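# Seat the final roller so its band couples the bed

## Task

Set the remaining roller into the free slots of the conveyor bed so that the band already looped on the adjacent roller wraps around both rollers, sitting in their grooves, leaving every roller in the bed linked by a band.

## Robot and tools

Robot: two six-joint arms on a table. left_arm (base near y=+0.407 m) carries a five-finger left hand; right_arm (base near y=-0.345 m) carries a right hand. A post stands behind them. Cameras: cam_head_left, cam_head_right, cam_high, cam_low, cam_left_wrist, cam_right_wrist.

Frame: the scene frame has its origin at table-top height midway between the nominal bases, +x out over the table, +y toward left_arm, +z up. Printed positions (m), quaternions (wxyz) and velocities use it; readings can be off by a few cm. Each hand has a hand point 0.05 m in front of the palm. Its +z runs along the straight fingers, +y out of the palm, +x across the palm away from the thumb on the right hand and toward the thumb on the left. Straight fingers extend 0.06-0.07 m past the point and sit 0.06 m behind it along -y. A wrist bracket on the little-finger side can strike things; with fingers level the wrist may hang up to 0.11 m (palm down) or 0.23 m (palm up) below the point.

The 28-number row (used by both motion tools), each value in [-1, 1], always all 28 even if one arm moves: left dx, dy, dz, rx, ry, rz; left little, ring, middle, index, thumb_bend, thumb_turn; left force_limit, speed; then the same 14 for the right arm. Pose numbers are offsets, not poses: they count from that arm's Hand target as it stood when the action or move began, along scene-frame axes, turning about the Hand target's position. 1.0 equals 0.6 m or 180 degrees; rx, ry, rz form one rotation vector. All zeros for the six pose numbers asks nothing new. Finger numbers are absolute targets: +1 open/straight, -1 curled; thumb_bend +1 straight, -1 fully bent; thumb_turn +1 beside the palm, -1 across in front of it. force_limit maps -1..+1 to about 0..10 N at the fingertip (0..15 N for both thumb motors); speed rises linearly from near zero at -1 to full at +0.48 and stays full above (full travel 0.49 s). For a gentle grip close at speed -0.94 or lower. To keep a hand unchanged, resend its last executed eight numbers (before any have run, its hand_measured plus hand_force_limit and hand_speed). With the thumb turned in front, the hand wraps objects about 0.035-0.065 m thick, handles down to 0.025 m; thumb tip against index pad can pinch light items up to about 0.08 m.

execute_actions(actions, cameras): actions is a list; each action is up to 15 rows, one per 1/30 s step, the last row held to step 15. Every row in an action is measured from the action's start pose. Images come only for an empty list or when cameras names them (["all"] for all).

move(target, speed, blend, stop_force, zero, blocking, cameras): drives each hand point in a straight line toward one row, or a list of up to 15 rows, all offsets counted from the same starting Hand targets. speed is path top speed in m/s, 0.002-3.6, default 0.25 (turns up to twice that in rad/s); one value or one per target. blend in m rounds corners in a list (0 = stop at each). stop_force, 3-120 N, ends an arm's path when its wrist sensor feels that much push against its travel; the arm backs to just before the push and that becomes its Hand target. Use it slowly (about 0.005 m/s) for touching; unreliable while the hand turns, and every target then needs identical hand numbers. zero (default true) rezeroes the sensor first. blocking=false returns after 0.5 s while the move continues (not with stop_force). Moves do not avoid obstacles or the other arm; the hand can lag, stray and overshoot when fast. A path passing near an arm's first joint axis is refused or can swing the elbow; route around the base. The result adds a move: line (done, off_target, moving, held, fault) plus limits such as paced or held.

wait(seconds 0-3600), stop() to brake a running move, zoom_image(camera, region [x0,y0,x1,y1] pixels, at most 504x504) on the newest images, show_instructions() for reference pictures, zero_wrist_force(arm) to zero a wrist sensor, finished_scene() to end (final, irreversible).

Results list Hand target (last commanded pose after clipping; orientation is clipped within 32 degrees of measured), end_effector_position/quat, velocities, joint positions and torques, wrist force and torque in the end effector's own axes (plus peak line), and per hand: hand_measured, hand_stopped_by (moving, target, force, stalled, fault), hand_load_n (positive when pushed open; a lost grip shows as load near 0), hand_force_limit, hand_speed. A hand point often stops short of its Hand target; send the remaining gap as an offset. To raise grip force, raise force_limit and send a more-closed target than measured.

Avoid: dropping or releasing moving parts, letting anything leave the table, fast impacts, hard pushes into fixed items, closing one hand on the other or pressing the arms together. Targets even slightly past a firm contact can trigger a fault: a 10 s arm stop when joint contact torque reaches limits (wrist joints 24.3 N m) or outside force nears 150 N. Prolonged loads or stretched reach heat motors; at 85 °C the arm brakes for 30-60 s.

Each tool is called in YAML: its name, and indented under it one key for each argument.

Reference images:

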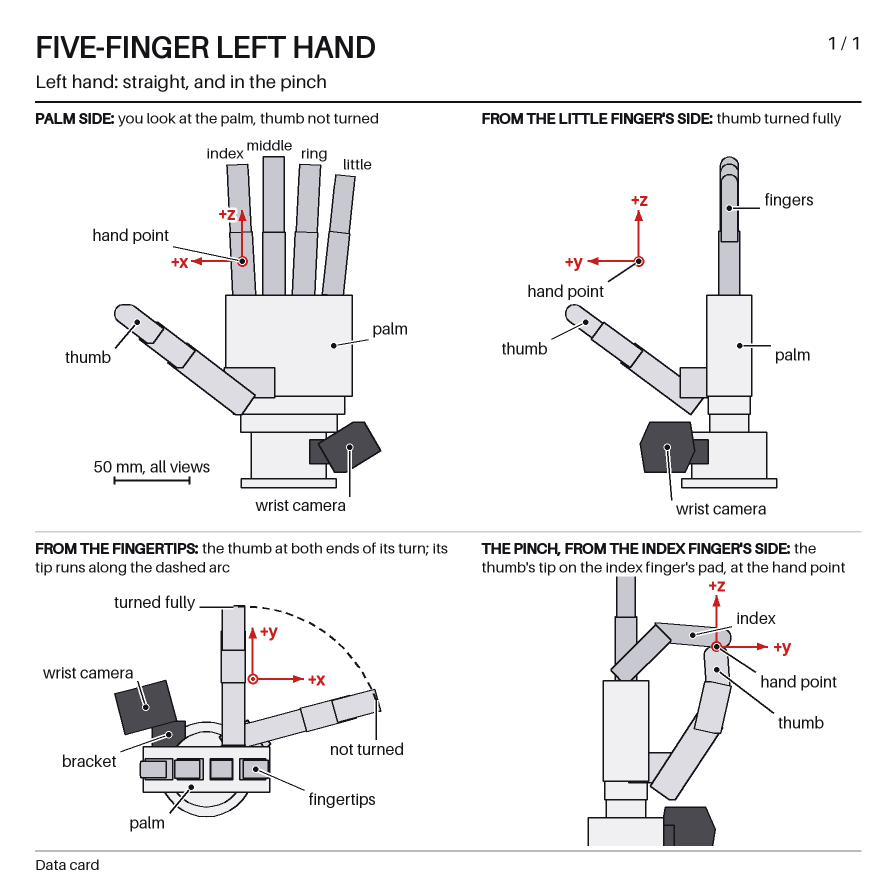

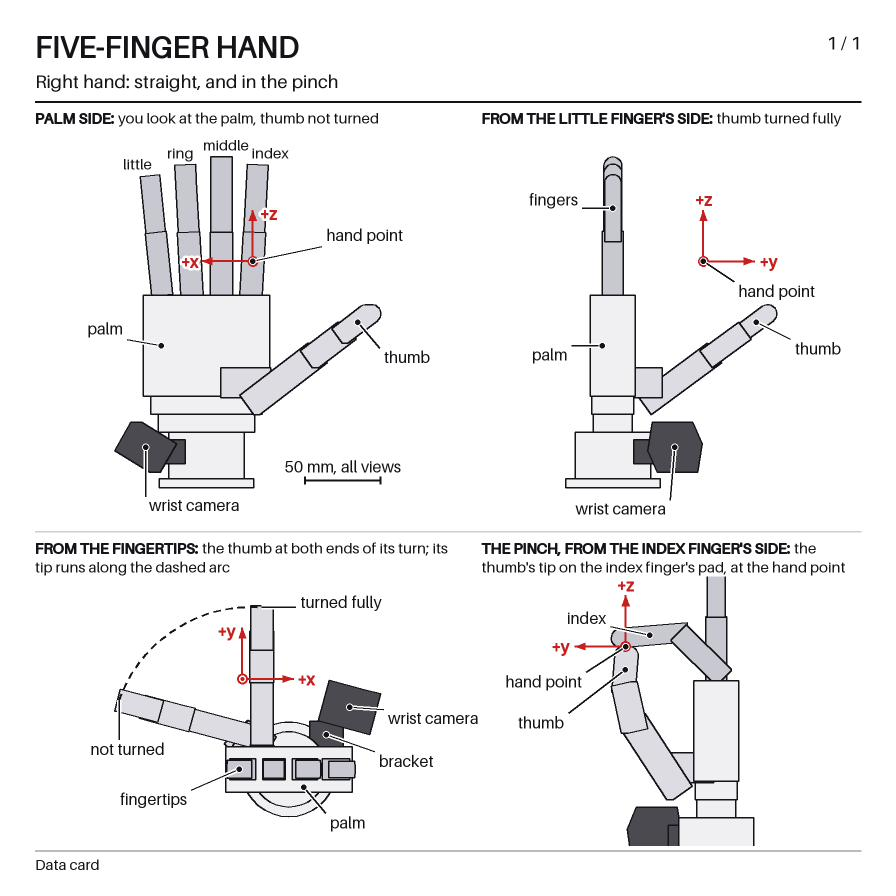

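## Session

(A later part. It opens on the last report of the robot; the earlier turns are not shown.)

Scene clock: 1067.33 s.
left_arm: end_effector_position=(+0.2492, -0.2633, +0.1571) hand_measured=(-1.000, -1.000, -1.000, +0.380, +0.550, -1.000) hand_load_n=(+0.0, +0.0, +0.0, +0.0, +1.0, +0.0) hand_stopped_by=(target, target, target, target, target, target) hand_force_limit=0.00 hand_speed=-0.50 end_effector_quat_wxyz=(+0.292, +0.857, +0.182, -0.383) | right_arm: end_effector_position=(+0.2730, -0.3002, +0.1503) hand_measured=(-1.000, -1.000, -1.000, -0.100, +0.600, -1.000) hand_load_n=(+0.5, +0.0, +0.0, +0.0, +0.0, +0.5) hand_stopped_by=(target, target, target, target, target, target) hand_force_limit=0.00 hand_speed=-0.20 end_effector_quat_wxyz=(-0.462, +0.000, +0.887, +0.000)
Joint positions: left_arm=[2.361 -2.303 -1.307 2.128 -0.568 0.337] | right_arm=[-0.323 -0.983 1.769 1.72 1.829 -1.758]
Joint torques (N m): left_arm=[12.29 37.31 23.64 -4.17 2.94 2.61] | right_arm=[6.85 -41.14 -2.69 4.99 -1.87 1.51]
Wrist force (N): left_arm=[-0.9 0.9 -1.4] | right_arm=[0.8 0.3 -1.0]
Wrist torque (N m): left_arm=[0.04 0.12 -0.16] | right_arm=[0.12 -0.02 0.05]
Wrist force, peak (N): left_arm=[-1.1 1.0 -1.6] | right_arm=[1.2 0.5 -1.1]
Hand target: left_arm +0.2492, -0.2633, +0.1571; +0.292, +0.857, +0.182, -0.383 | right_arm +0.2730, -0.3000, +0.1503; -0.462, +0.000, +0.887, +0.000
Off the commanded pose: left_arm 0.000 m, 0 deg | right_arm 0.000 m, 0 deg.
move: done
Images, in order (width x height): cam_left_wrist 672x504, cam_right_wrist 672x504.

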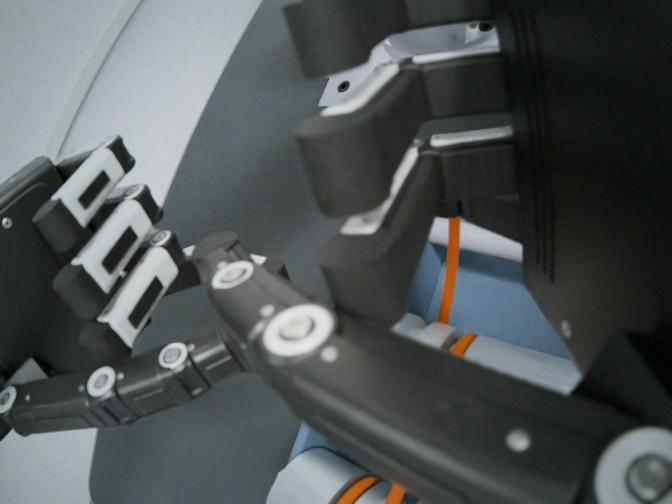

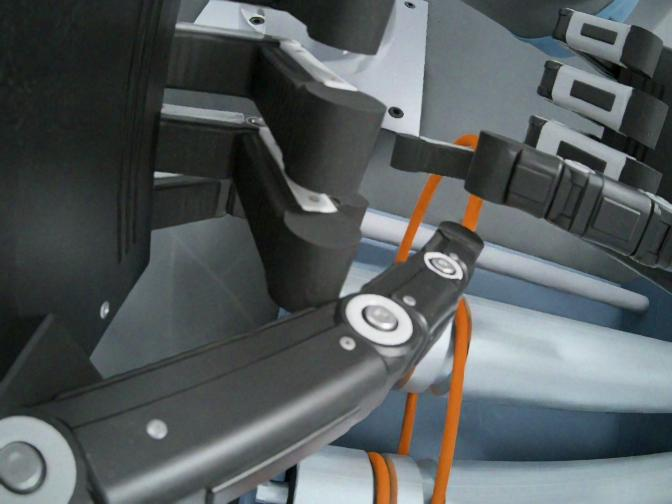

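move:
  target: [0,0,0,0,0,0,-1,-1,-1,0.38,0.55,-1,0.0,-0.5, 0,0.08,0,0,0,0,-1,-1,-1,-0.1,0.6,-1,0,-0.2]
  speed: 0.03
  stop_force: 4
  cameras: ["cam_right_wrist","cam_left_wrist"]

zoom_image:
  camera: "cam_right_wrist"
  region: [280, 100, 500, 320]

zoom_image:
  camera: "cam_left_wrist"
  region: [200, 50, 540, 400]

Scene clock: 1080.83 s.
left_arm: end_effector_position=(+0.2492, -0.2633, +0.1571) hand_measured=(-1.000, -1.000, -1.000, +0.380, +0.550, -1.000) hand_load_n=(+0.5, +0.0, +0.0, -0.5, +1.0, +0.0) hand_stopped_by=(target, target, target, target, target, target) hand_force_limit=0.00 hand_speed=-0.50 end_effector_quat_wxyz=(+0.292, +0.857, +0.182, -0.383) | right_arm: end_effector_position=(+0.2729, -0.2617, +0.1504) hand_measured=(-1.000, -1.000, -1.000, -0.100, +0.600, -1.000) hand_load_n=(+0.0, +0.5, +0.0, +0.0, +0.0, +0.0) hand_stopped_by=(target, target, target, target, target, target) hand_force_limit=0.00 hand_speed=-0.20 end_effector_quat_wxyz=(-0.462, +0.000, +0.887, +0.000)
Joint positions: left_arm=[2.361 -2.303 -1.307 2.128 -0.568 0.337] | right_arm=[-0.241 -0.983 1.771 1.729 1.763 -1.709]
Joint torques (N m): left_arm=[-15.18 37.05 23.28 -0.54 3.08 2.64] | right_arm=[-5.44 -41.76 -2.67 1 1.89 -1.3]
Wrist force (N): left_arm=[-0.7 -0.4 -4.0] | right_arm=[0.9 -2.3 -0.5]
Wrist torque (N m): left_arm=[0.09 0.07 -0.15] | right_arm=[0.12 -0.08 0.03]
Wrist force, peak (N): left_arm=[1.5 -12.0 -17.0] | right_arm=[0.6 -20.0 2.6]
Hand target: left_arm +0.2492, -0.2633, +0.1571; +0.292, +0.857, +0.182, -0.383 | right_arm +0.2729, -0.2617, +0.1504; -0.462, +0.000, +0.887, +0.000 (not the last commanded pose)
Off the commanded pose: left_arm 0.000 m, 0 deg | right_arm 0.010 m, 0 deg.
move: contact (right_arm)
Images, in order (width x height): cam_left_wrist 672x504, cam_right_wrist 672x504.

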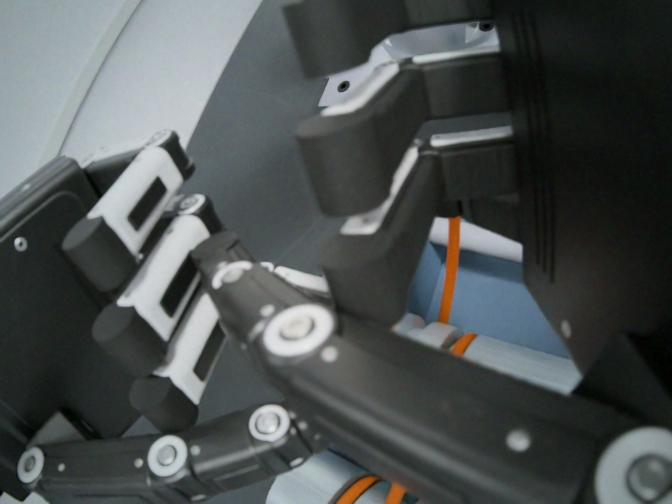

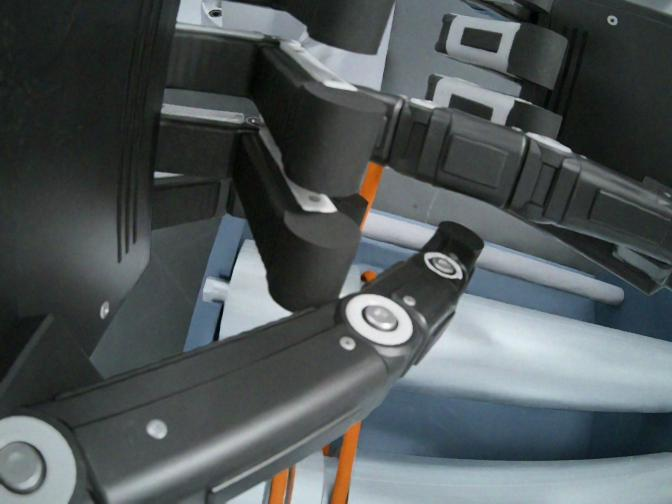

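Scaled by 2.291 from the camera's image (finer frame: 960x720).

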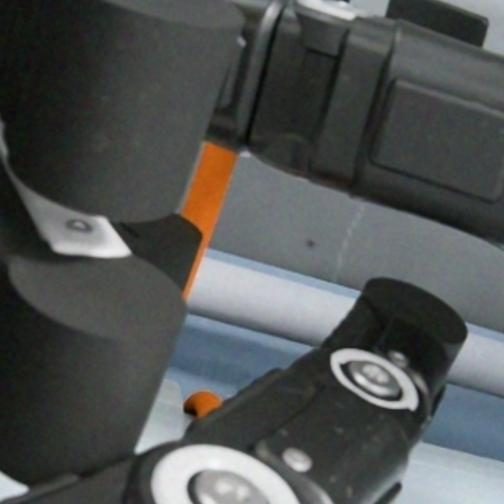

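Scaled by 1.440 from the camera's image (finer frame: 960x720).

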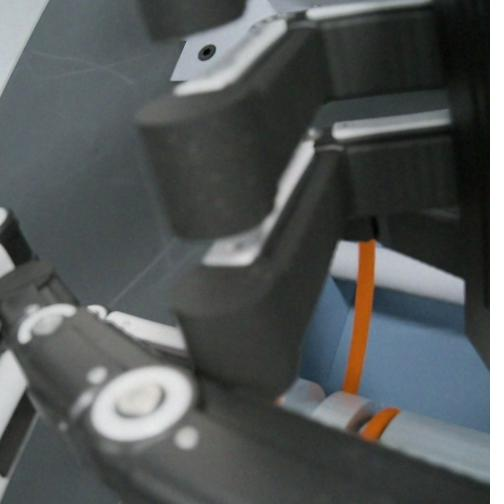

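move:
  target: [0,0,0,0,0,0,-1,-1,-1,0.38,0.55,-1,0.0,-0.5, 0,-0.033,0,0,0,0,-1,-1,-1,-0.1,0.6,-1,0,-0.2]
  speed: 0.05
  cameras: ["all"]

Scene clock: 1124.00 s.
left_arm: end_effector_position=(+0.2492, -0.2633, +0.1571) hand_measured=(-1.000, -1.000, -1.000, +0.380, +0.550, -1.000) hand_load_n=(+0.0, +0.0, +0.0, +0.0, +1.0, +0.0) hand_stopped_by=(target, target, target, target, target, target) hand_force_limit=0.00 hand_speed=-0.50 end_effector_quat_wxyz=(+0.292, +0.857, +0.182, -0.383) | right_arm: end_effector_position=(+0.2729, -0.2813, +0.1503) hand_measured=(-1.000, -1.000, -1.000, -0.100, +0.600, -1.000) hand_load_n=(+0.0, +0.0, +0.0, +0.0, +0.0, +0.5) hand_stopped_by=(target, target, target, target, target, target) hand_force_limit=0.00 hand_speed=-0.20 end_effector_quat_wxyz=(-0.462, +0.000, +0.887, +0.000)
Joint positions: left_arm=[2.361 -2.303 -1.307 2.128 -0.568 0.337] | right_arm=[-0.283 -0.984 1.772 1.724 1.797 -1.734]
Joint torques (N m): left_arm=[-11.82 36.77 24.1 -1.5 3.1 2.62] | right_arm=[-7.71 -41.12 -18.44 0.97 2.26 -1.08]
Wrist force (N): left_arm=[-1.0 1.3 -1.5] | right_arm=[1.1 1.0 -1.1]
Wrist torque (N m): left_arm=[0.15 0.14 -0.18] | right_arm=[0.26 -0.06 0.22]
Wrist force, peak (N): left_arm=[-0.5 -0.8 -4.3] | right_arm=[0.8 -2.9 -0.4]
Hand target: left_arm +0.2492, -0.2633, +0.1571; +0.292, +0.857, +0.182, -0.383 | right_arm +0.2729, -0.2815, +0.1504; -0.462, +0.000, +0.887, +0.000
Off the commanded pose: left_arm 0.000 m, 0 deg | right_arm 0.000 m, 0 deg.
move: done

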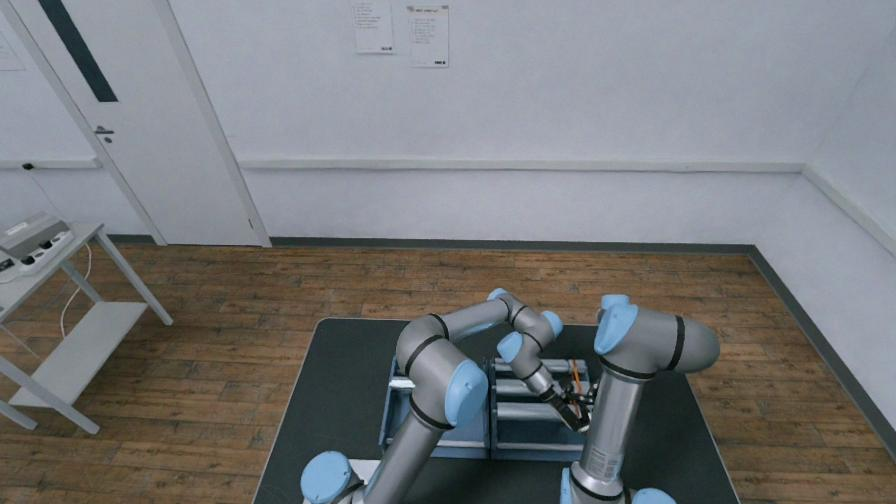

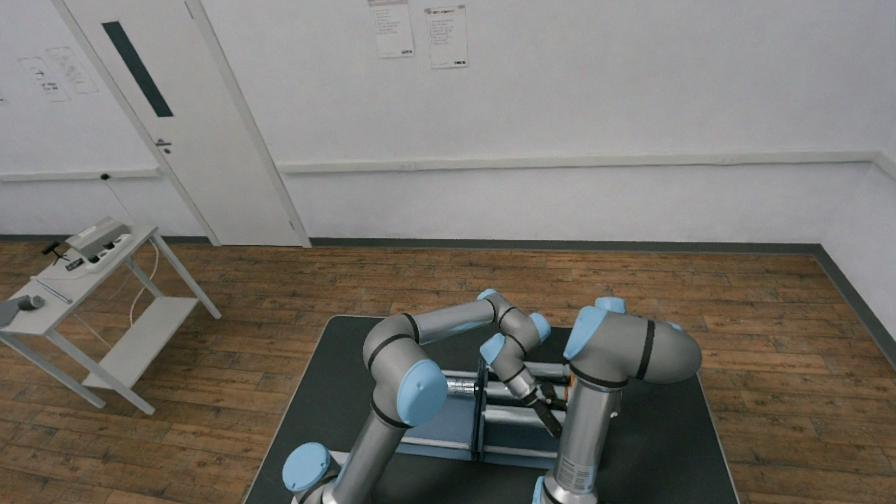

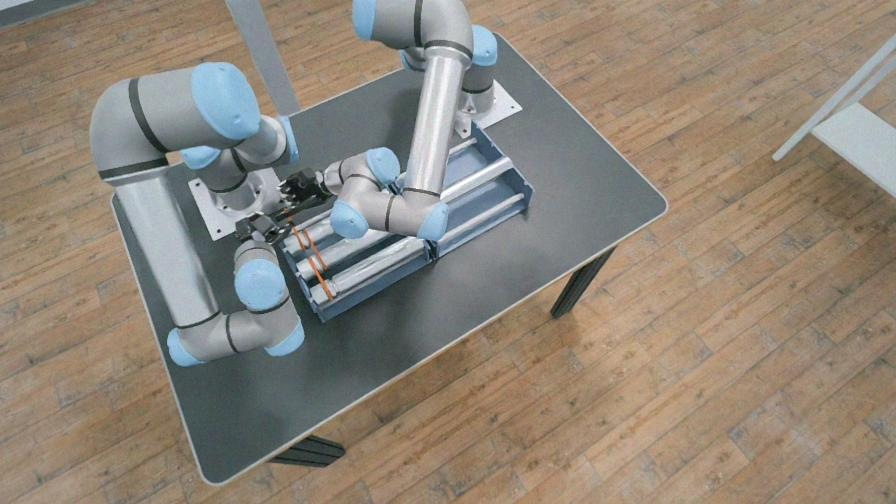

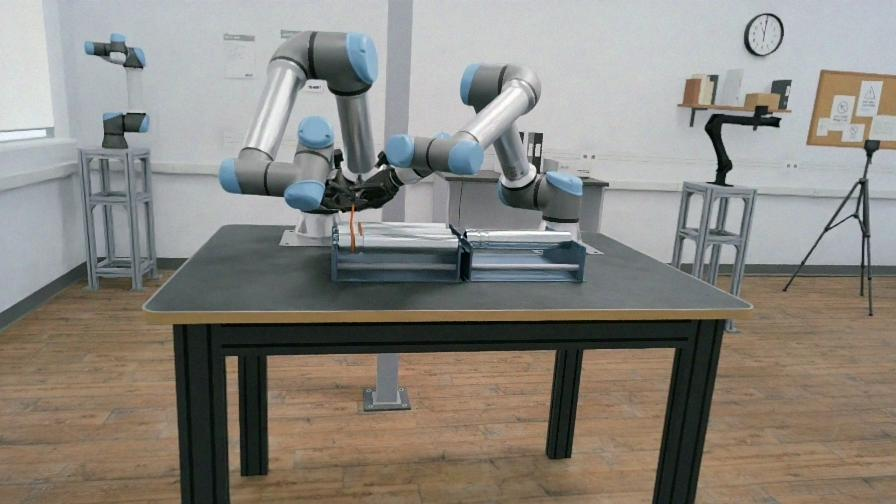

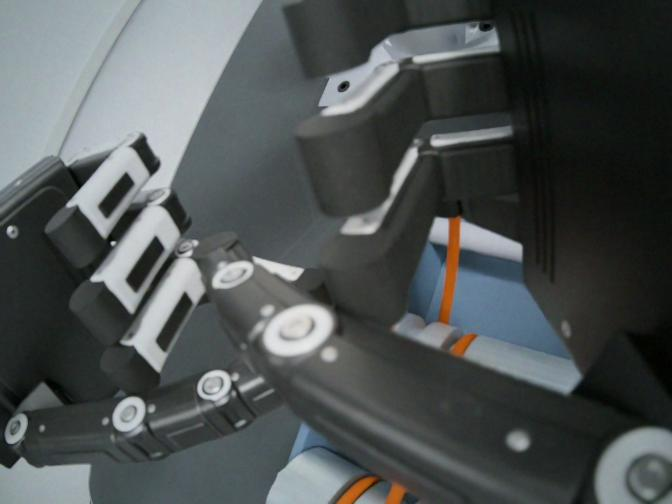

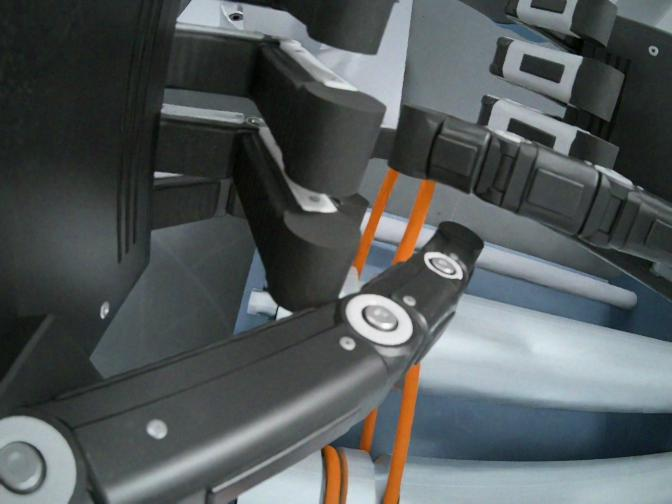

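move:
  target: [0,0,0,0,0,0,-1,-1,-1,0.38,0.55,-1,0.0,-0.5, 0,0,0,0,0,0,-1,-1,-1,-0.1,0.6,0.0,0,-0.2]
  speed: 0.05
  cameras: ["cam_left_wrist","cam_right_wrist","cam_high"]

Scene clock: 1152.50 s.
left_arm: end_effector_position=(+0.2492, -0.2633, +0.1571) hand_measured=(-1.000, -1.000, -1.000, +0.380, +0.550, -1.000) hand_load_n=(+0.0, +0.0, +0.0, +0.0, +1.0, +0.0) hand_stopped_by=(target, target, target, target, target, target) hand_force_limit=0.00 hand_speed=-0.50 end_effector_quat_wxyz=(+0.292, +0.857, +0.182, -0.383) | right_arm: end_effector_position=(+0.2729, -0.2815, +0.1503) hand_measured=(-1.000, -1.000, -1.000, -0.100, +0.600, +0.000) hand_load_n=(+0.0, +0.0, +0.0, +0.0, +0.0, +0.0) hand_stopped_by=(target, target, target, target, target, target) hand_force_limit=0.00 hand_speed=-0.20 end_effector_quat_wxyz=(-0.462, +0.000, +0.887, +0.000)
Joint positions: left_arm=[2.361 -2.303 -1.307 2.128 -0.568 0.337] | right_arm=[-0.283 -0.984 1.772 1.724 1.797 -1.734]
Joint torques (N m): left_arm=[4.98 37.15 24.2 -2.5 2.64 2.49] | right_arm=[-6.35 -40.75 -19.89 1.78 2.49 -1.21]
Wrist force (N): left_arm=[-0.7 1.5 -1.6] | right_arm=[0.9 0.8 -1.1]
Wrist torque (N m): left_arm=[0.18 0.10 -0.16] | right_arm=[0.23 -0.04 0.20]
Wrist force, peak (N): left_arm=[-1.0 1.5 -1.7] | right_arm=[1.1 1.1 -1.2]
Hand target: left_arm +0.2492, -0.2633, +0.1571; +0.292, +0.857, +0.182, -0.383 | right_arm +0.2729, -0.2815, +0.1504; -0.462, +0.000, +0.887, +0.000
Off the commanded pose: left_arm 0.000 m, 0 deg | right_arm 0.000 m, 0 deg.
move: done
Images, in order (width x height): cam_high 896x504, cam_left_wrist 672x504, cam_right_wrist 672x504.

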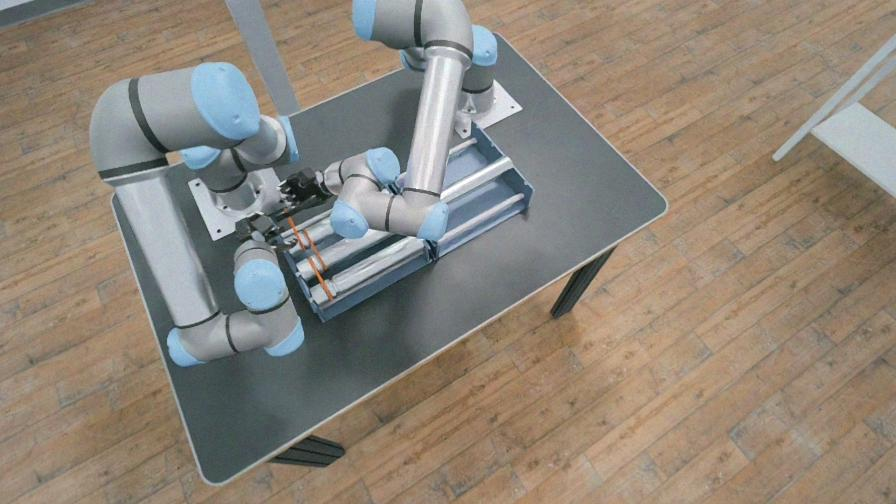

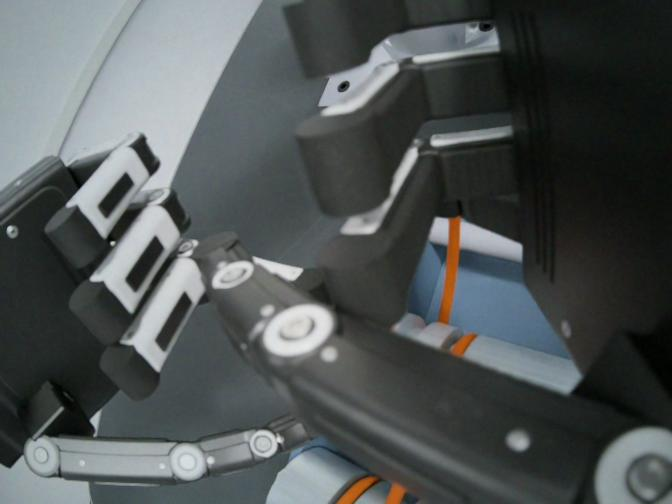

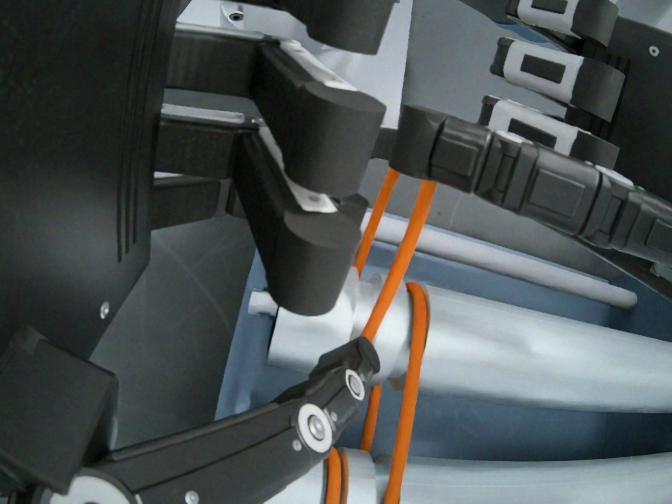

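move:
  target:
    - [0,0,0,0,0,0,-1,-1,-1,0.38,0.55,-1,0.0,-0.5, 0,-0.05,0,0,0,0,-1,-1,-1,-0.1,0.6,0.0,0,-0.2]
    - [0,0,0,0,0,0,-1,-1,-1,0.38,0.55,-1,0.0,-0.5, 0,-0.0501,0,0,0,0,1,1,1,-0.1,0.6,-0.9,0,-0.2]
    - [0,0,0,0,0,0,-1,-1,-1,0.38,0.55,-1,0.0,-0.5, 0,-0.05,0,0,0,0,1,1,1,-0.1,-0.9,-1,0,-0.2]
  speed: 0.06
  cameras: ["cam_left_wrist","cam_right_wrist"]

Scene clock: 1169.30 s.
left_arm: end_effector_position=(+0.2492, -0.2633, +0.1571) hand_measured=(-1.000, -1.000, -1.000, +0.380, +0.550, -1.000) hand_load_n=(+0.0, +0.0, +0.0, -0.5, +1.0, +0.0) hand_stopped_by=(target, target, target, target, target, target) hand_force_limit=0.00 hand_speed=-0.50 end_effector_quat_wxyz=(+0.292, +0.857, +0.182, -0.383) | right_arm: end_effector_position=(+0.2729, -0.3115, +0.1503) hand_measured=(+1.000, +1.000, +1.000, -0.100, -0.718, -1.000) hand_load_n=(+0.0, +0.0, +0.0, +1.5, +10.0, +0.0) hand_stopped_by=(target, target, target, target, force, target) hand_force_limit=0.00 hand_speed=-0.20 end_effector_quat_wxyz=(-0.462, +0.000, +0.887, +0.000)
Joint positions: left_arm=[2.361 -2.303 -1.307 2.128 -0.568 0.337] | right_arm=[-0.346 -0.982 1.767 1.718 1.848 -1.772]
Joint torques (N m): left_arm=[9.78 39.6 22.96 -3.02 2.09 2.34] | right_arm=[5.87 -32.59 -11.07 3.83 -1.79 1.45]
Wrist force (N): left_arm=[-0.9 1.3 -1.5] | right_arm=[0.9 1.0 -0.9]
Wrist torque (N m): left_arm=[0.15 0.12 -0.18] | right_arm=[0.24 -0.05 0.19]
Wrist force, peak (N): left_arm=[-1.0 1.7 -1.7] | right_arm=[1.2 1.0 -1.1]
Hand target: left_arm +0.2492, -0.2633, +0.1571; +0.292, +0.857, +0.182, -0.383 | right_arm +0.2729, -0.3115, +0.1504; -0.462, +0.000, +0.887, +0.000
Off the commanded pose: left_arm 0.000 m, 0 deg | right_arm 0.000 m, 0 deg.
move: done

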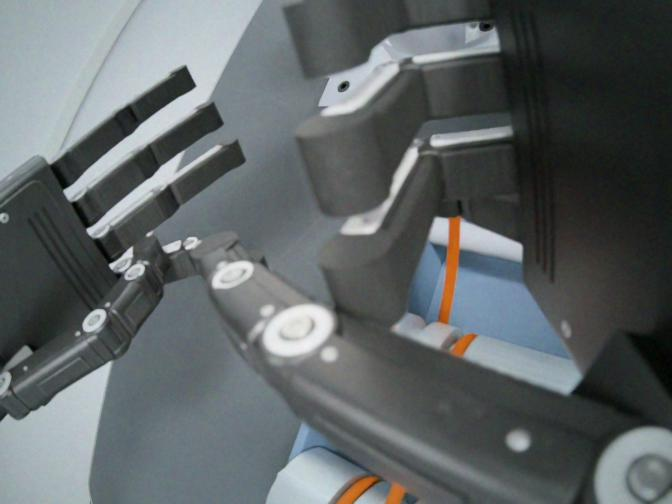

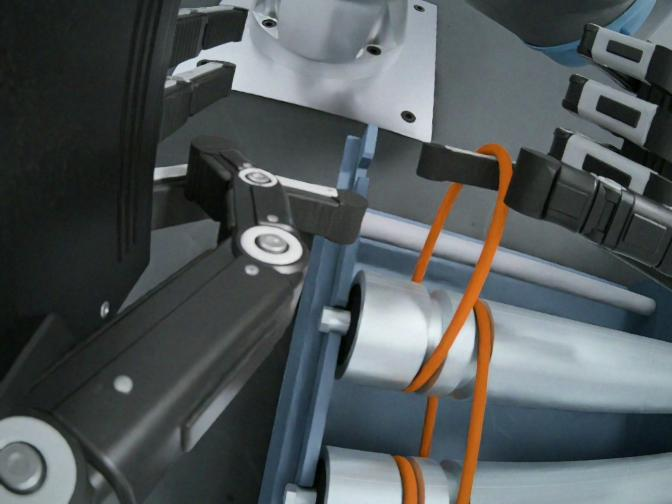

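move:
  target: [0,0,0,0,0,0,-1,-1,-1,0.38,0.55,-1,0.0,-0.5, 0,0.099,0,0,0,0,1,1,1,-0.1,-0.66,-1,0,-0.2]
  speed: 0.03
  stop_force: 4
  cameras: ["cam_left_wrist","cam_right_wrist"]

Scene clock: 1192.80 s.
left_arm: end_effector_position=(+0.2492, -0.2633, +0.1571) hand_measured=(-1.000, -1.000, -1.000, +0.380, +0.550, -1.000) hand_load_n=(+0.0, +0.0, +0.0, +0.0, +1.0, +0.0) hand_stopped_by=(target, target, target, target, target, target) hand_force_limit=0.00 hand_speed=-0.50 end_effector_quat_wxyz=(+0.292, +0.857, +0.182, -0.383) | right_arm: end_effector_position=(+0.2729, -0.2521, +0.1504) hand_measured=(+1.000, +1.000, +1.000, -0.100, -0.660, -1.000) hand_load_n=(+0.0, +0.0, +0.0, +0.5, +0.0, +0.0) hand_stopped_by=(target, target, target, target, target, target) hand_force_limit=0.00 hand_speed=-0.20 end_effector_quat_wxyz=(-0.462, +0.000, +0.887, +0.000)
Joint positions: left_arm=[2.361 -2.303 -1.307 2.128 -0.568 0.337] | right_arm=[-0.22 -0.982 1.77 1.732 1.746 -1.696]
Joint torques (N m): left_arm=[10.17 39.72 23.02 -2.97 1.5 2.27] | right_arm=[6.32 -29.16 -20.24 4.98 -2.05 1.62]
Wrist force (N): left_arm=[-0.9 1.4 -1.5] | right_arm=[0.7 0.6 -1.3]
Wrist torque (N m): left_arm=[0.18 0.11 -0.18] | right_arm=[0.19 -0.02 0.04]
Wrist force, peak (N): left_arm=[-1.1 1.5 -1.8] | right_arm=[1.0 0.6 -1.4]
Hand target: left_arm +0.2492, -0.2633, +0.1571; +0.292, +0.857, +0.182, -0.383 | right_arm +0.2729, -0.2521, +0.1504; -0.462, +0.000, +0.887, +0.000
Off the commanded pose: left_arm 0.000 m, 0 deg | right_arm 0.000 m, 0 deg.
move: done

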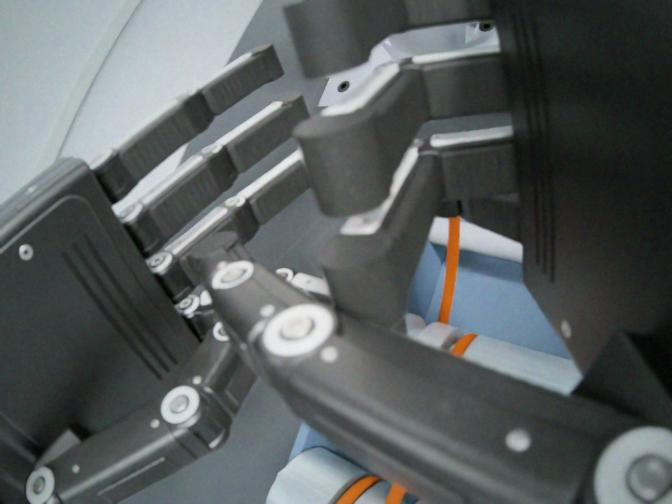

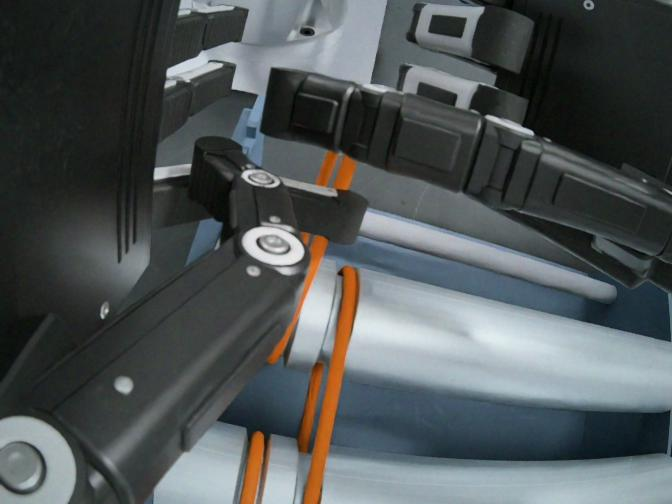

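zoom_image:
  camera: "cam_right_wrist"
  region: [180, 60, 480, 380]

zoom_image:
  camera: "cam_left_wrist"
  region: [180, 160, 504, 404]

Scaled by 1.575 from the camera's image (finer frame: 960x720).

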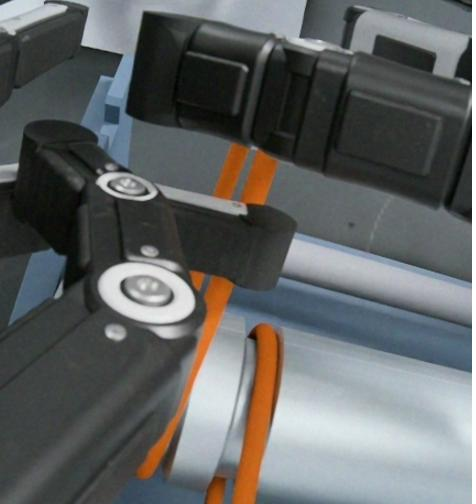

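Scaled by 1.556 from the camera's image (finer frame: 960x720).

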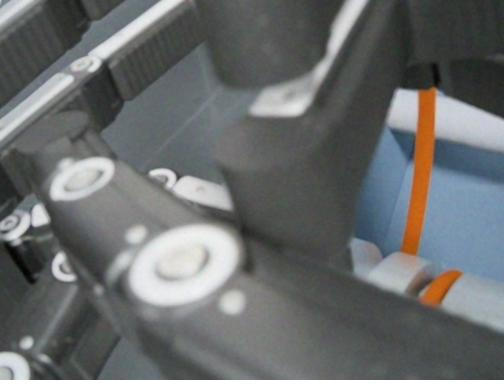

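move:
  target: [0,0,0,0,0,0,-1,-1,-1,0.38,0.55,-1,0.0,-0.5, 0,-0.055,0,0,0,0,1,1,1,-0.1,-0.66,-1,0,-0.2]
  speed: 0.1
  cameras: ["cam_high","cam_low","cam_left_wrist","cam_right_wrist"]

zoom_image:
  camera: "cam_high"
  region: [210, 150, 410, 270]

zoom_image:
  camera: "cam_low"
  region: [290, 130, 470, 290]

Scene clock: 1226.13 s.
left_arm: end_effector_position=(+0.2492, -0.2633, +0.1571) hand_measured=(-1.000, -1.000, -1.000, +0.380, +0.550, -1.000) hand_load_n=(+0.0, -0.5, +0.0, -0.5, +1.0, +0.0) hand_stopped_by=(target, target, target, target, target, target) hand_force_limit=0.00 hand_speed=-0.50 end_effector_quat_wxyz=(+0.292, +0.857, +0.182, -0.383) | right_arm: end_effector_position=(+0.2729, -0.2849, +0.1504) hand_measured=(+1.000, +1.000, +1.000, -0.100, -0.660, -1.000) hand_load_n=(+0.0, +0.0, +0.0, +0.5, +0.0, +0.0) hand_stopped_by=(target, target, target, target, target, target) hand_force_limit=0.00 hand_speed=-0.20 end_effector_quat_wxyz=(-0.462, +0.000, +0.887, +0.000)
Joint positions: left_arm=[2.361 -2.303 -1.307 2.128 -0.568 0.337] | right_arm=[-0.29 -0.984 1.771 1.723 1.803 -1.738]
Joint torques (N m): left_arm=[9.61 40.62 23.07 -3.09 1.19 2.22] | right_arm=[-6.19 -40.37 -20.35 1 2.55 -1.36]
Wrist force (N): left_arm=[-0.8 1.4 -1.5] | right_arm=[1.0 0.5 -1.0]
Wrist torque (N m): left_arm=[0.17 0.11 -0.17] | right_arm=[0.16 -0.07 0.18]
Wrist force, peak (N): left_arm=[-0.7 1.4 -1.8] | right_arm=[1.0 1.7 -1.0]
Hand target: left_arm +0.2492, -0.2633, +0.1571; +0.292, +0.857, +0.182, -0.383 | right_arm +0.2729, -0.2851, +0.1504; -0.462, +0.000, +0.887, +0.000
Off the commanded pose: left_arm 0.000 m, 0 deg | right_arm 0.000 m, 0 deg.
move: done

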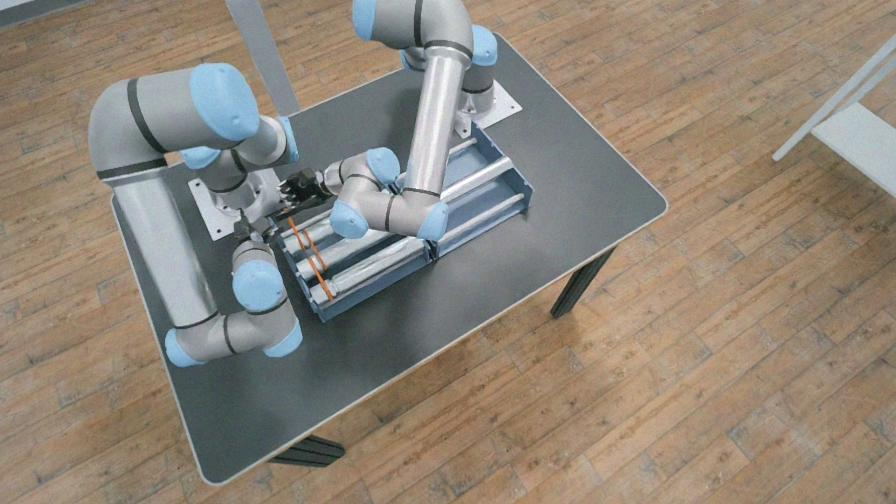

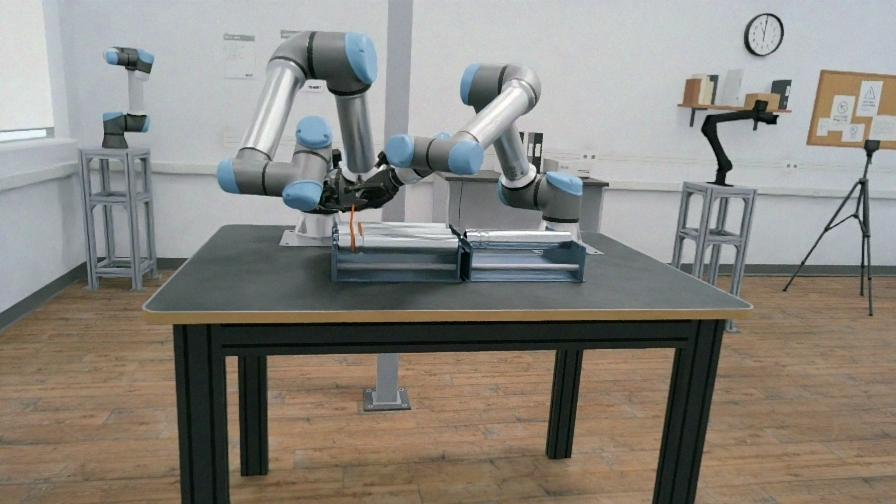

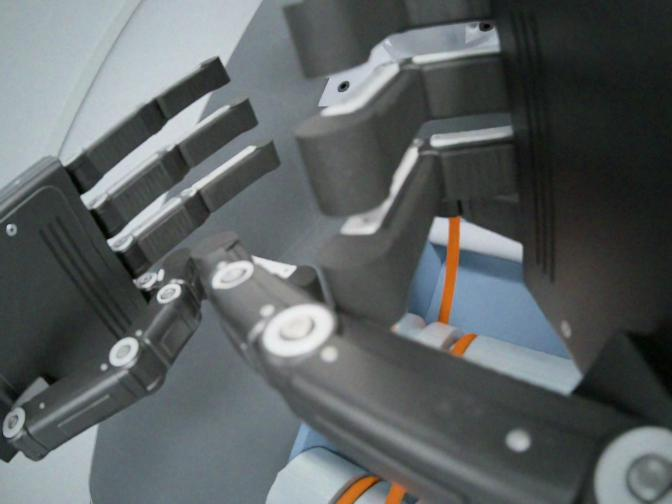

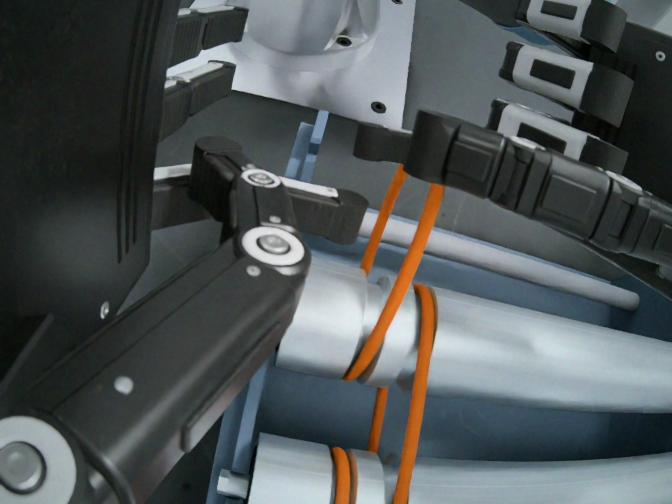

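Scaled by 2.520 from the camera's image (finer frame: 1280x720).

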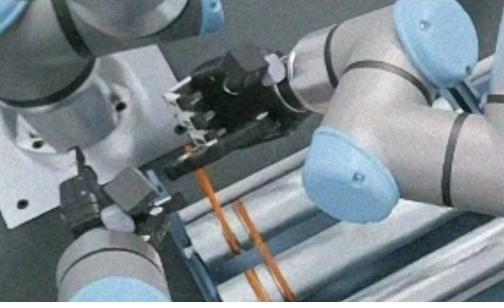

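Scaled by 2.800 from the camera's image (finer frame: 1280x720).

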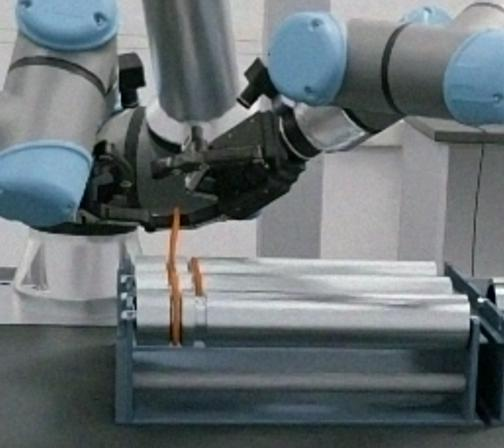

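zoom_image:
  camera: "cam_right_wrist"
  region: [260, 90, 510, 290]

move:
  target: [0,0,0,0,0,0,-1,-1,-1,0.38,0.55,-1,0.0,-0.5, 0,-0.05,0,0,0,0,1,1,1,-0.1,-0.66,-1,0,-0.2]
  speed: 0.1
  cameras: ["cam_right_wrist"]

zoom_image:
  camera: "cam_right_wrist"
  region: [300, 90, 550, 290]

Scaled by 2.016 from the camera's image (finer frame: 960x720).

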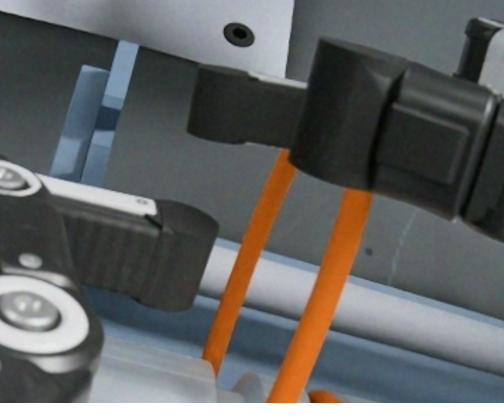

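Scene clock: 1289.00 s.
left_arm: end_effector_position=(+0.2492, -0.2633, +0.1571) hand_measured=(-1.000, -1.000, -1.000, +0.380, +0.550, -1.000) hand_load_n=(+0.0, +0.0, +0.0, +0.0, +1.5, +0.0) hand_stopped_by=(target, target, target, target, target, target) hand_force_limit=0.00 hand_speed=-0.50 end_effector_quat_wxyz=(+0.292, +0.857, +0.182, -0.383) | right_arm: end_effector_position=(+0.2729, -0.3149, +0.1504) hand_measured=(+1.000, +1.000, +1.000, -0.100, -0.660, -1.000) hand_load_n=(+0.0, +0.0, +0.0, +0.5, -0.5, +0.0) hand_stopped_by=(target, target, target, target, target, target) hand_force_limit=0.00 hand_speed=-0.20 end_effector_quat_wxyz=(-0.462, +0.000, +0.887, +0.000)
Joint positions: left_arm=[2.361 -2.303 -1.307 2.128 -0.568 0.337] | right_arm=[-0.353 -0.982 1.766 1.718 1.854 -1.777]
Joint torques (N m): left_arm=[10.32 41.01 23.54 -3.06 1.1 2.16] | right_arm=[-7.94 -29.21 -20.65 1.05 2.67 -1.37]
Wrist force (N): left_arm=[-0.7 1.4 -1.6] | right_arm=[0.9 0.7 -0.9]
Wrist torque (N m): left_arm=[0.17 0.08 -0.16] | right_arm=[0.19 -0.06 0.19]
Wrist force, peak (N): left_arm=[-0.8 1.6 -1.8] | right_arm=[1.0 1.3 -1.1]
Hand target: left_arm +0.2492, -0.2633, +0.1571; +0.292, +0.857, +0.182, -0.383 | right_arm +0.2729, -0.3151, +0.1504; -0.462, +0.000, +0.887, +0.000
Off the commanded pose: left_arm 0.000 m, 0 deg | right_arm 0.000 m, 0 deg.
move: done

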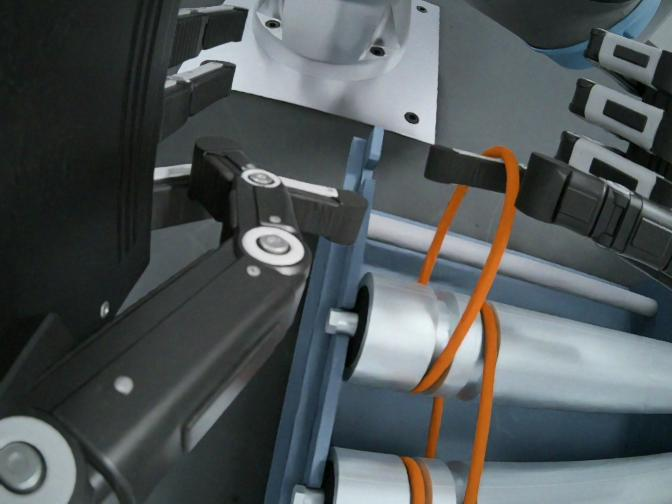

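Scaled by 2.016 from the camera's image (finer frame: 960x720).

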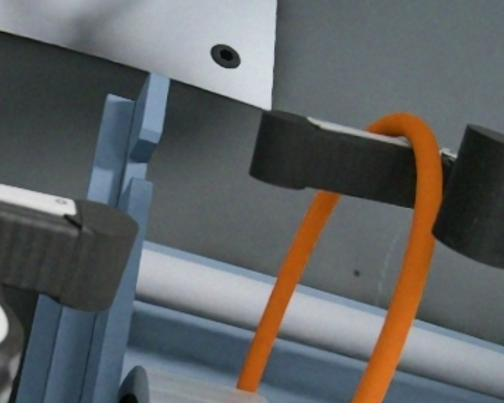

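move:
  target:
    - [0,0,0,0,0,0,-1,-1,-1,0.38,0.55,-1,0.0,-0.5, -0.0267,0,-0.0233,0,0,0,1,1,1,-0.1,-0.66,-1,0,-0.2]
    - [0,0,0,0,0,0,-1,-1,-1,0.38,0.55,-1,0.0,-0.5, -0.0267,0.065,-0.0233,0,0,0,1,1,1,-0.1,-0.66,-1,0,-0.2]
  speed: 0.04
  stop_force: 4
  cameras: ["cam_right_wrist"]

zoom_image:
  camera: "cam_right_wrist"
  region: [240, 90, 490, 340]

Scene clock: 1407.10 s.
left_arm: end_effector_position=(+0.2492, -0.2633, +0.1571) hand_measured=(-1.000, -1.000, -1.000, +0.380, +0.550, -1.000) hand_load_n=(+0.0, +0.0, +0.0, +0.0, +1.0, +0.0) hand_stopped_by=(target, target, target, target, target, target) hand_force_limit=0.00 hand_speed=-0.50 end_effector_quat_wxyz=(+0.292, +0.857, +0.182, -0.383) | right_arm: end_effector_position=(+0.2569, -0.2761, +0.1364) hand_measured=(+1.000, +1.000, +1.000, -0.100, -0.660, -1.000) hand_load_n=(+0.0, +0.0, +0.0, +0.5, +0.0, +0.0) hand_stopped_by=(target, target, target, target, target, target) hand_force_limit=0.00 hand_speed=-0.20 end_effector_quat_wxyz=(-0.462, +0.000, +0.887, +0.000)
Joint positions: left_arm=[2.361 -2.303 -1.307 2.128 -0.568 0.337] | right_arm=[-0.281 -0.987 1.829 1.67 1.796 -1.733]
Joint torques (N m): left_arm=[9.74 42.09 23.19 -2.98 1.15 2.12] | right_arm=[6.25 -27.8 -17.16 5.01 -2.03 1.64]
Wrist force (N): left_arm=[-0.8 1.4 -1.7] | right_arm=[1.0 0.9 -1.1]
Wrist torque (N m): left_arm=[0.17 0.10 -0.16] | right_arm=[0.22 -0.07 0.07]
Wrist force, peak (N): left_arm=[-1.0 1.6 -1.6] | right_arm=[1.0 0.7 -1.3]
Hand target: left_arm +0.2492, -0.2633, +0.1571; +0.292, +0.857, +0.182, -0.383 | right_arm +0.2569, -0.2761, +0.1364; -0.462, +0.000, +0.887, +0.000
Off the commanded pose: left_arm 0.000 m, 0 deg | right_arm 0.000 m, 0 deg.
move: done

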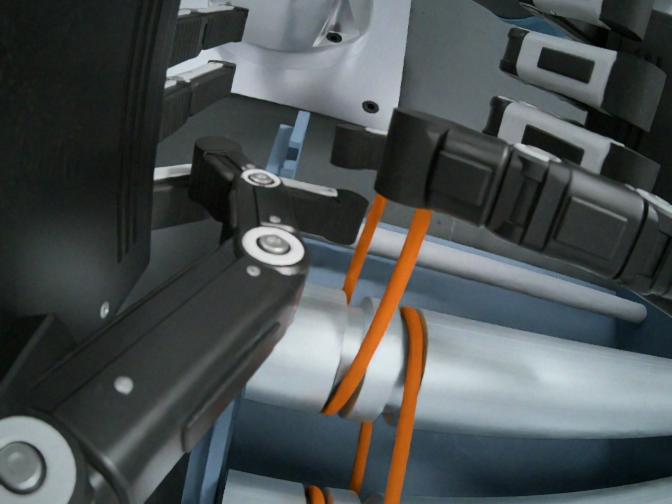

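Scaled by 2.016 from the camera's image (finer frame: 960x720).

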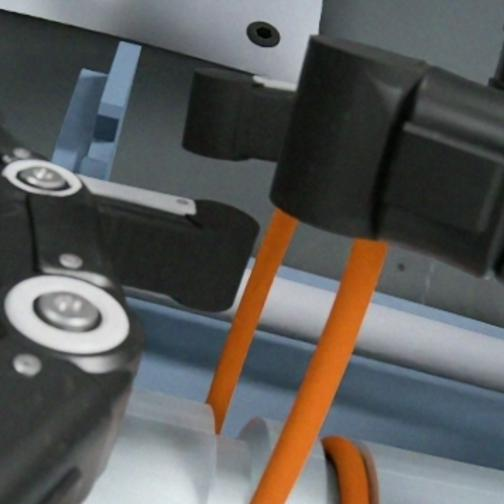

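move:
  target: [0,0,0,0,0,0,-1,-1,-1,0.38,0.55,-1,0.0,-0.5, 0,0.02,0,0,0,0,1,1,1,-0.1,-0.66,-1,0,-0.2]
  speed: 0.03
  stop_force: 3
  cameras: ["cam_right_wrist"]

zoom_image:
  camera: "cam_right_wrist"
  region: [240, 90, 490, 340]

Scene clock: 1413.53 s.
left_arm: end_effector_position=(+0.2492, -0.2633, +0.1571) hand_measured=(-1.000, -1.000, -1.000, +0.380, +0.550, -1.000) hand_load_n=(+0.0, +0.0, +0.0, +0.0, +1.0, +0.0) hand_stopped_by=(target, target, target, target, target, target) hand_force_limit=0.00 hand_speed=-0.50 end_effector_quat_wxyz=(+0.292, +0.857, +0.182, -0.383) | right_arm: end_effector_position=(+0.2569, -0.2641, +0.1364) hand_measured=(+1.000, +1.000, +1.000, -0.100, -0.660, -1.000) hand_load_n=(+0.0, +0.0, +0.0, +0.5, +0.0, +0.0) hand_stopped_by=(target, target, target, target, target, target) hand_force_limit=0.00 hand_speed=-0.20 end_effector_quat_wxyz=(-0.462, +0.000, +0.887, +0.000)
Joint positions: left_arm=[2.361 -2.303 -1.307 2.128 -0.568 0.337] | right_arm=[-0.255 -0.986 1.829 1.673 1.774 -1.717]
Joint torques (N m): left_arm=[9.81 43.8 23.24 -2.8 1.26 2.08] | right_arm=[6.16 -28.05 -19.41 5.05 -2.01 1.64]
Wrist force (N): left_arm=[-0.8 1.3 -1.8] | right_arm=[0.9 0.8 -1.1]
Wrist torque (N m): left_arm=[0.17 0.09 -0.17] | right_arm=[0.21 -0.06 0.06]
Wrist force, peak (N): left_arm=[-0.9 1.6 -1.7] | right_arm=[1.1 0.9 -1.2]
Hand target: left_arm +0.2492, -0.2633, +0.1571; +0.292, +0.857, +0.182, -0.383 | right_arm +0.2569, -0.2641, +0.1364; -0.462, +0.000, +0.887, +0.000
Off the commanded pose: left_arm 0.000 m, 0 deg | right_arm 0.000 m, 0 deg.
move: done

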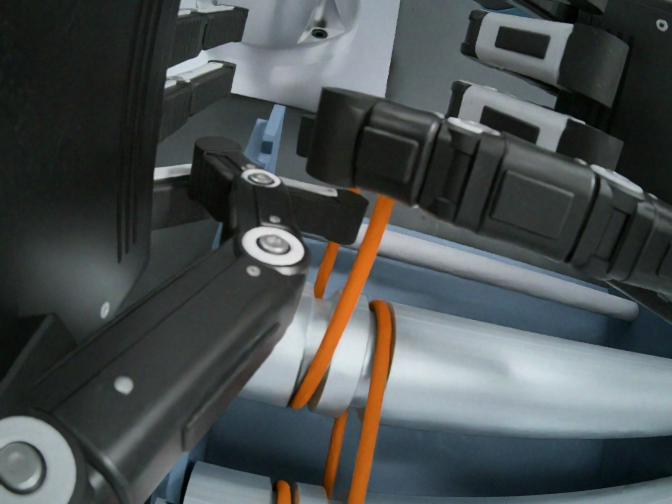

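Scaled by 2.016 from the camera's image (finer frame: 960x720).

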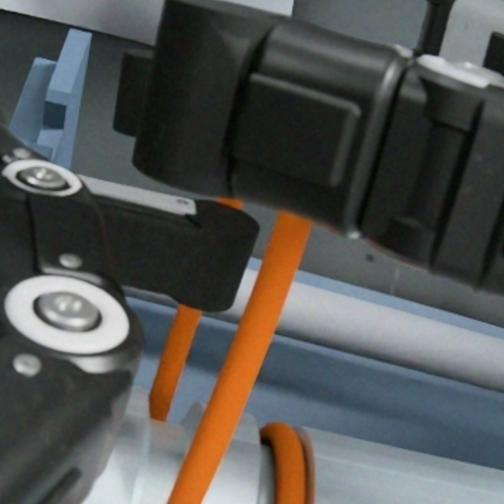

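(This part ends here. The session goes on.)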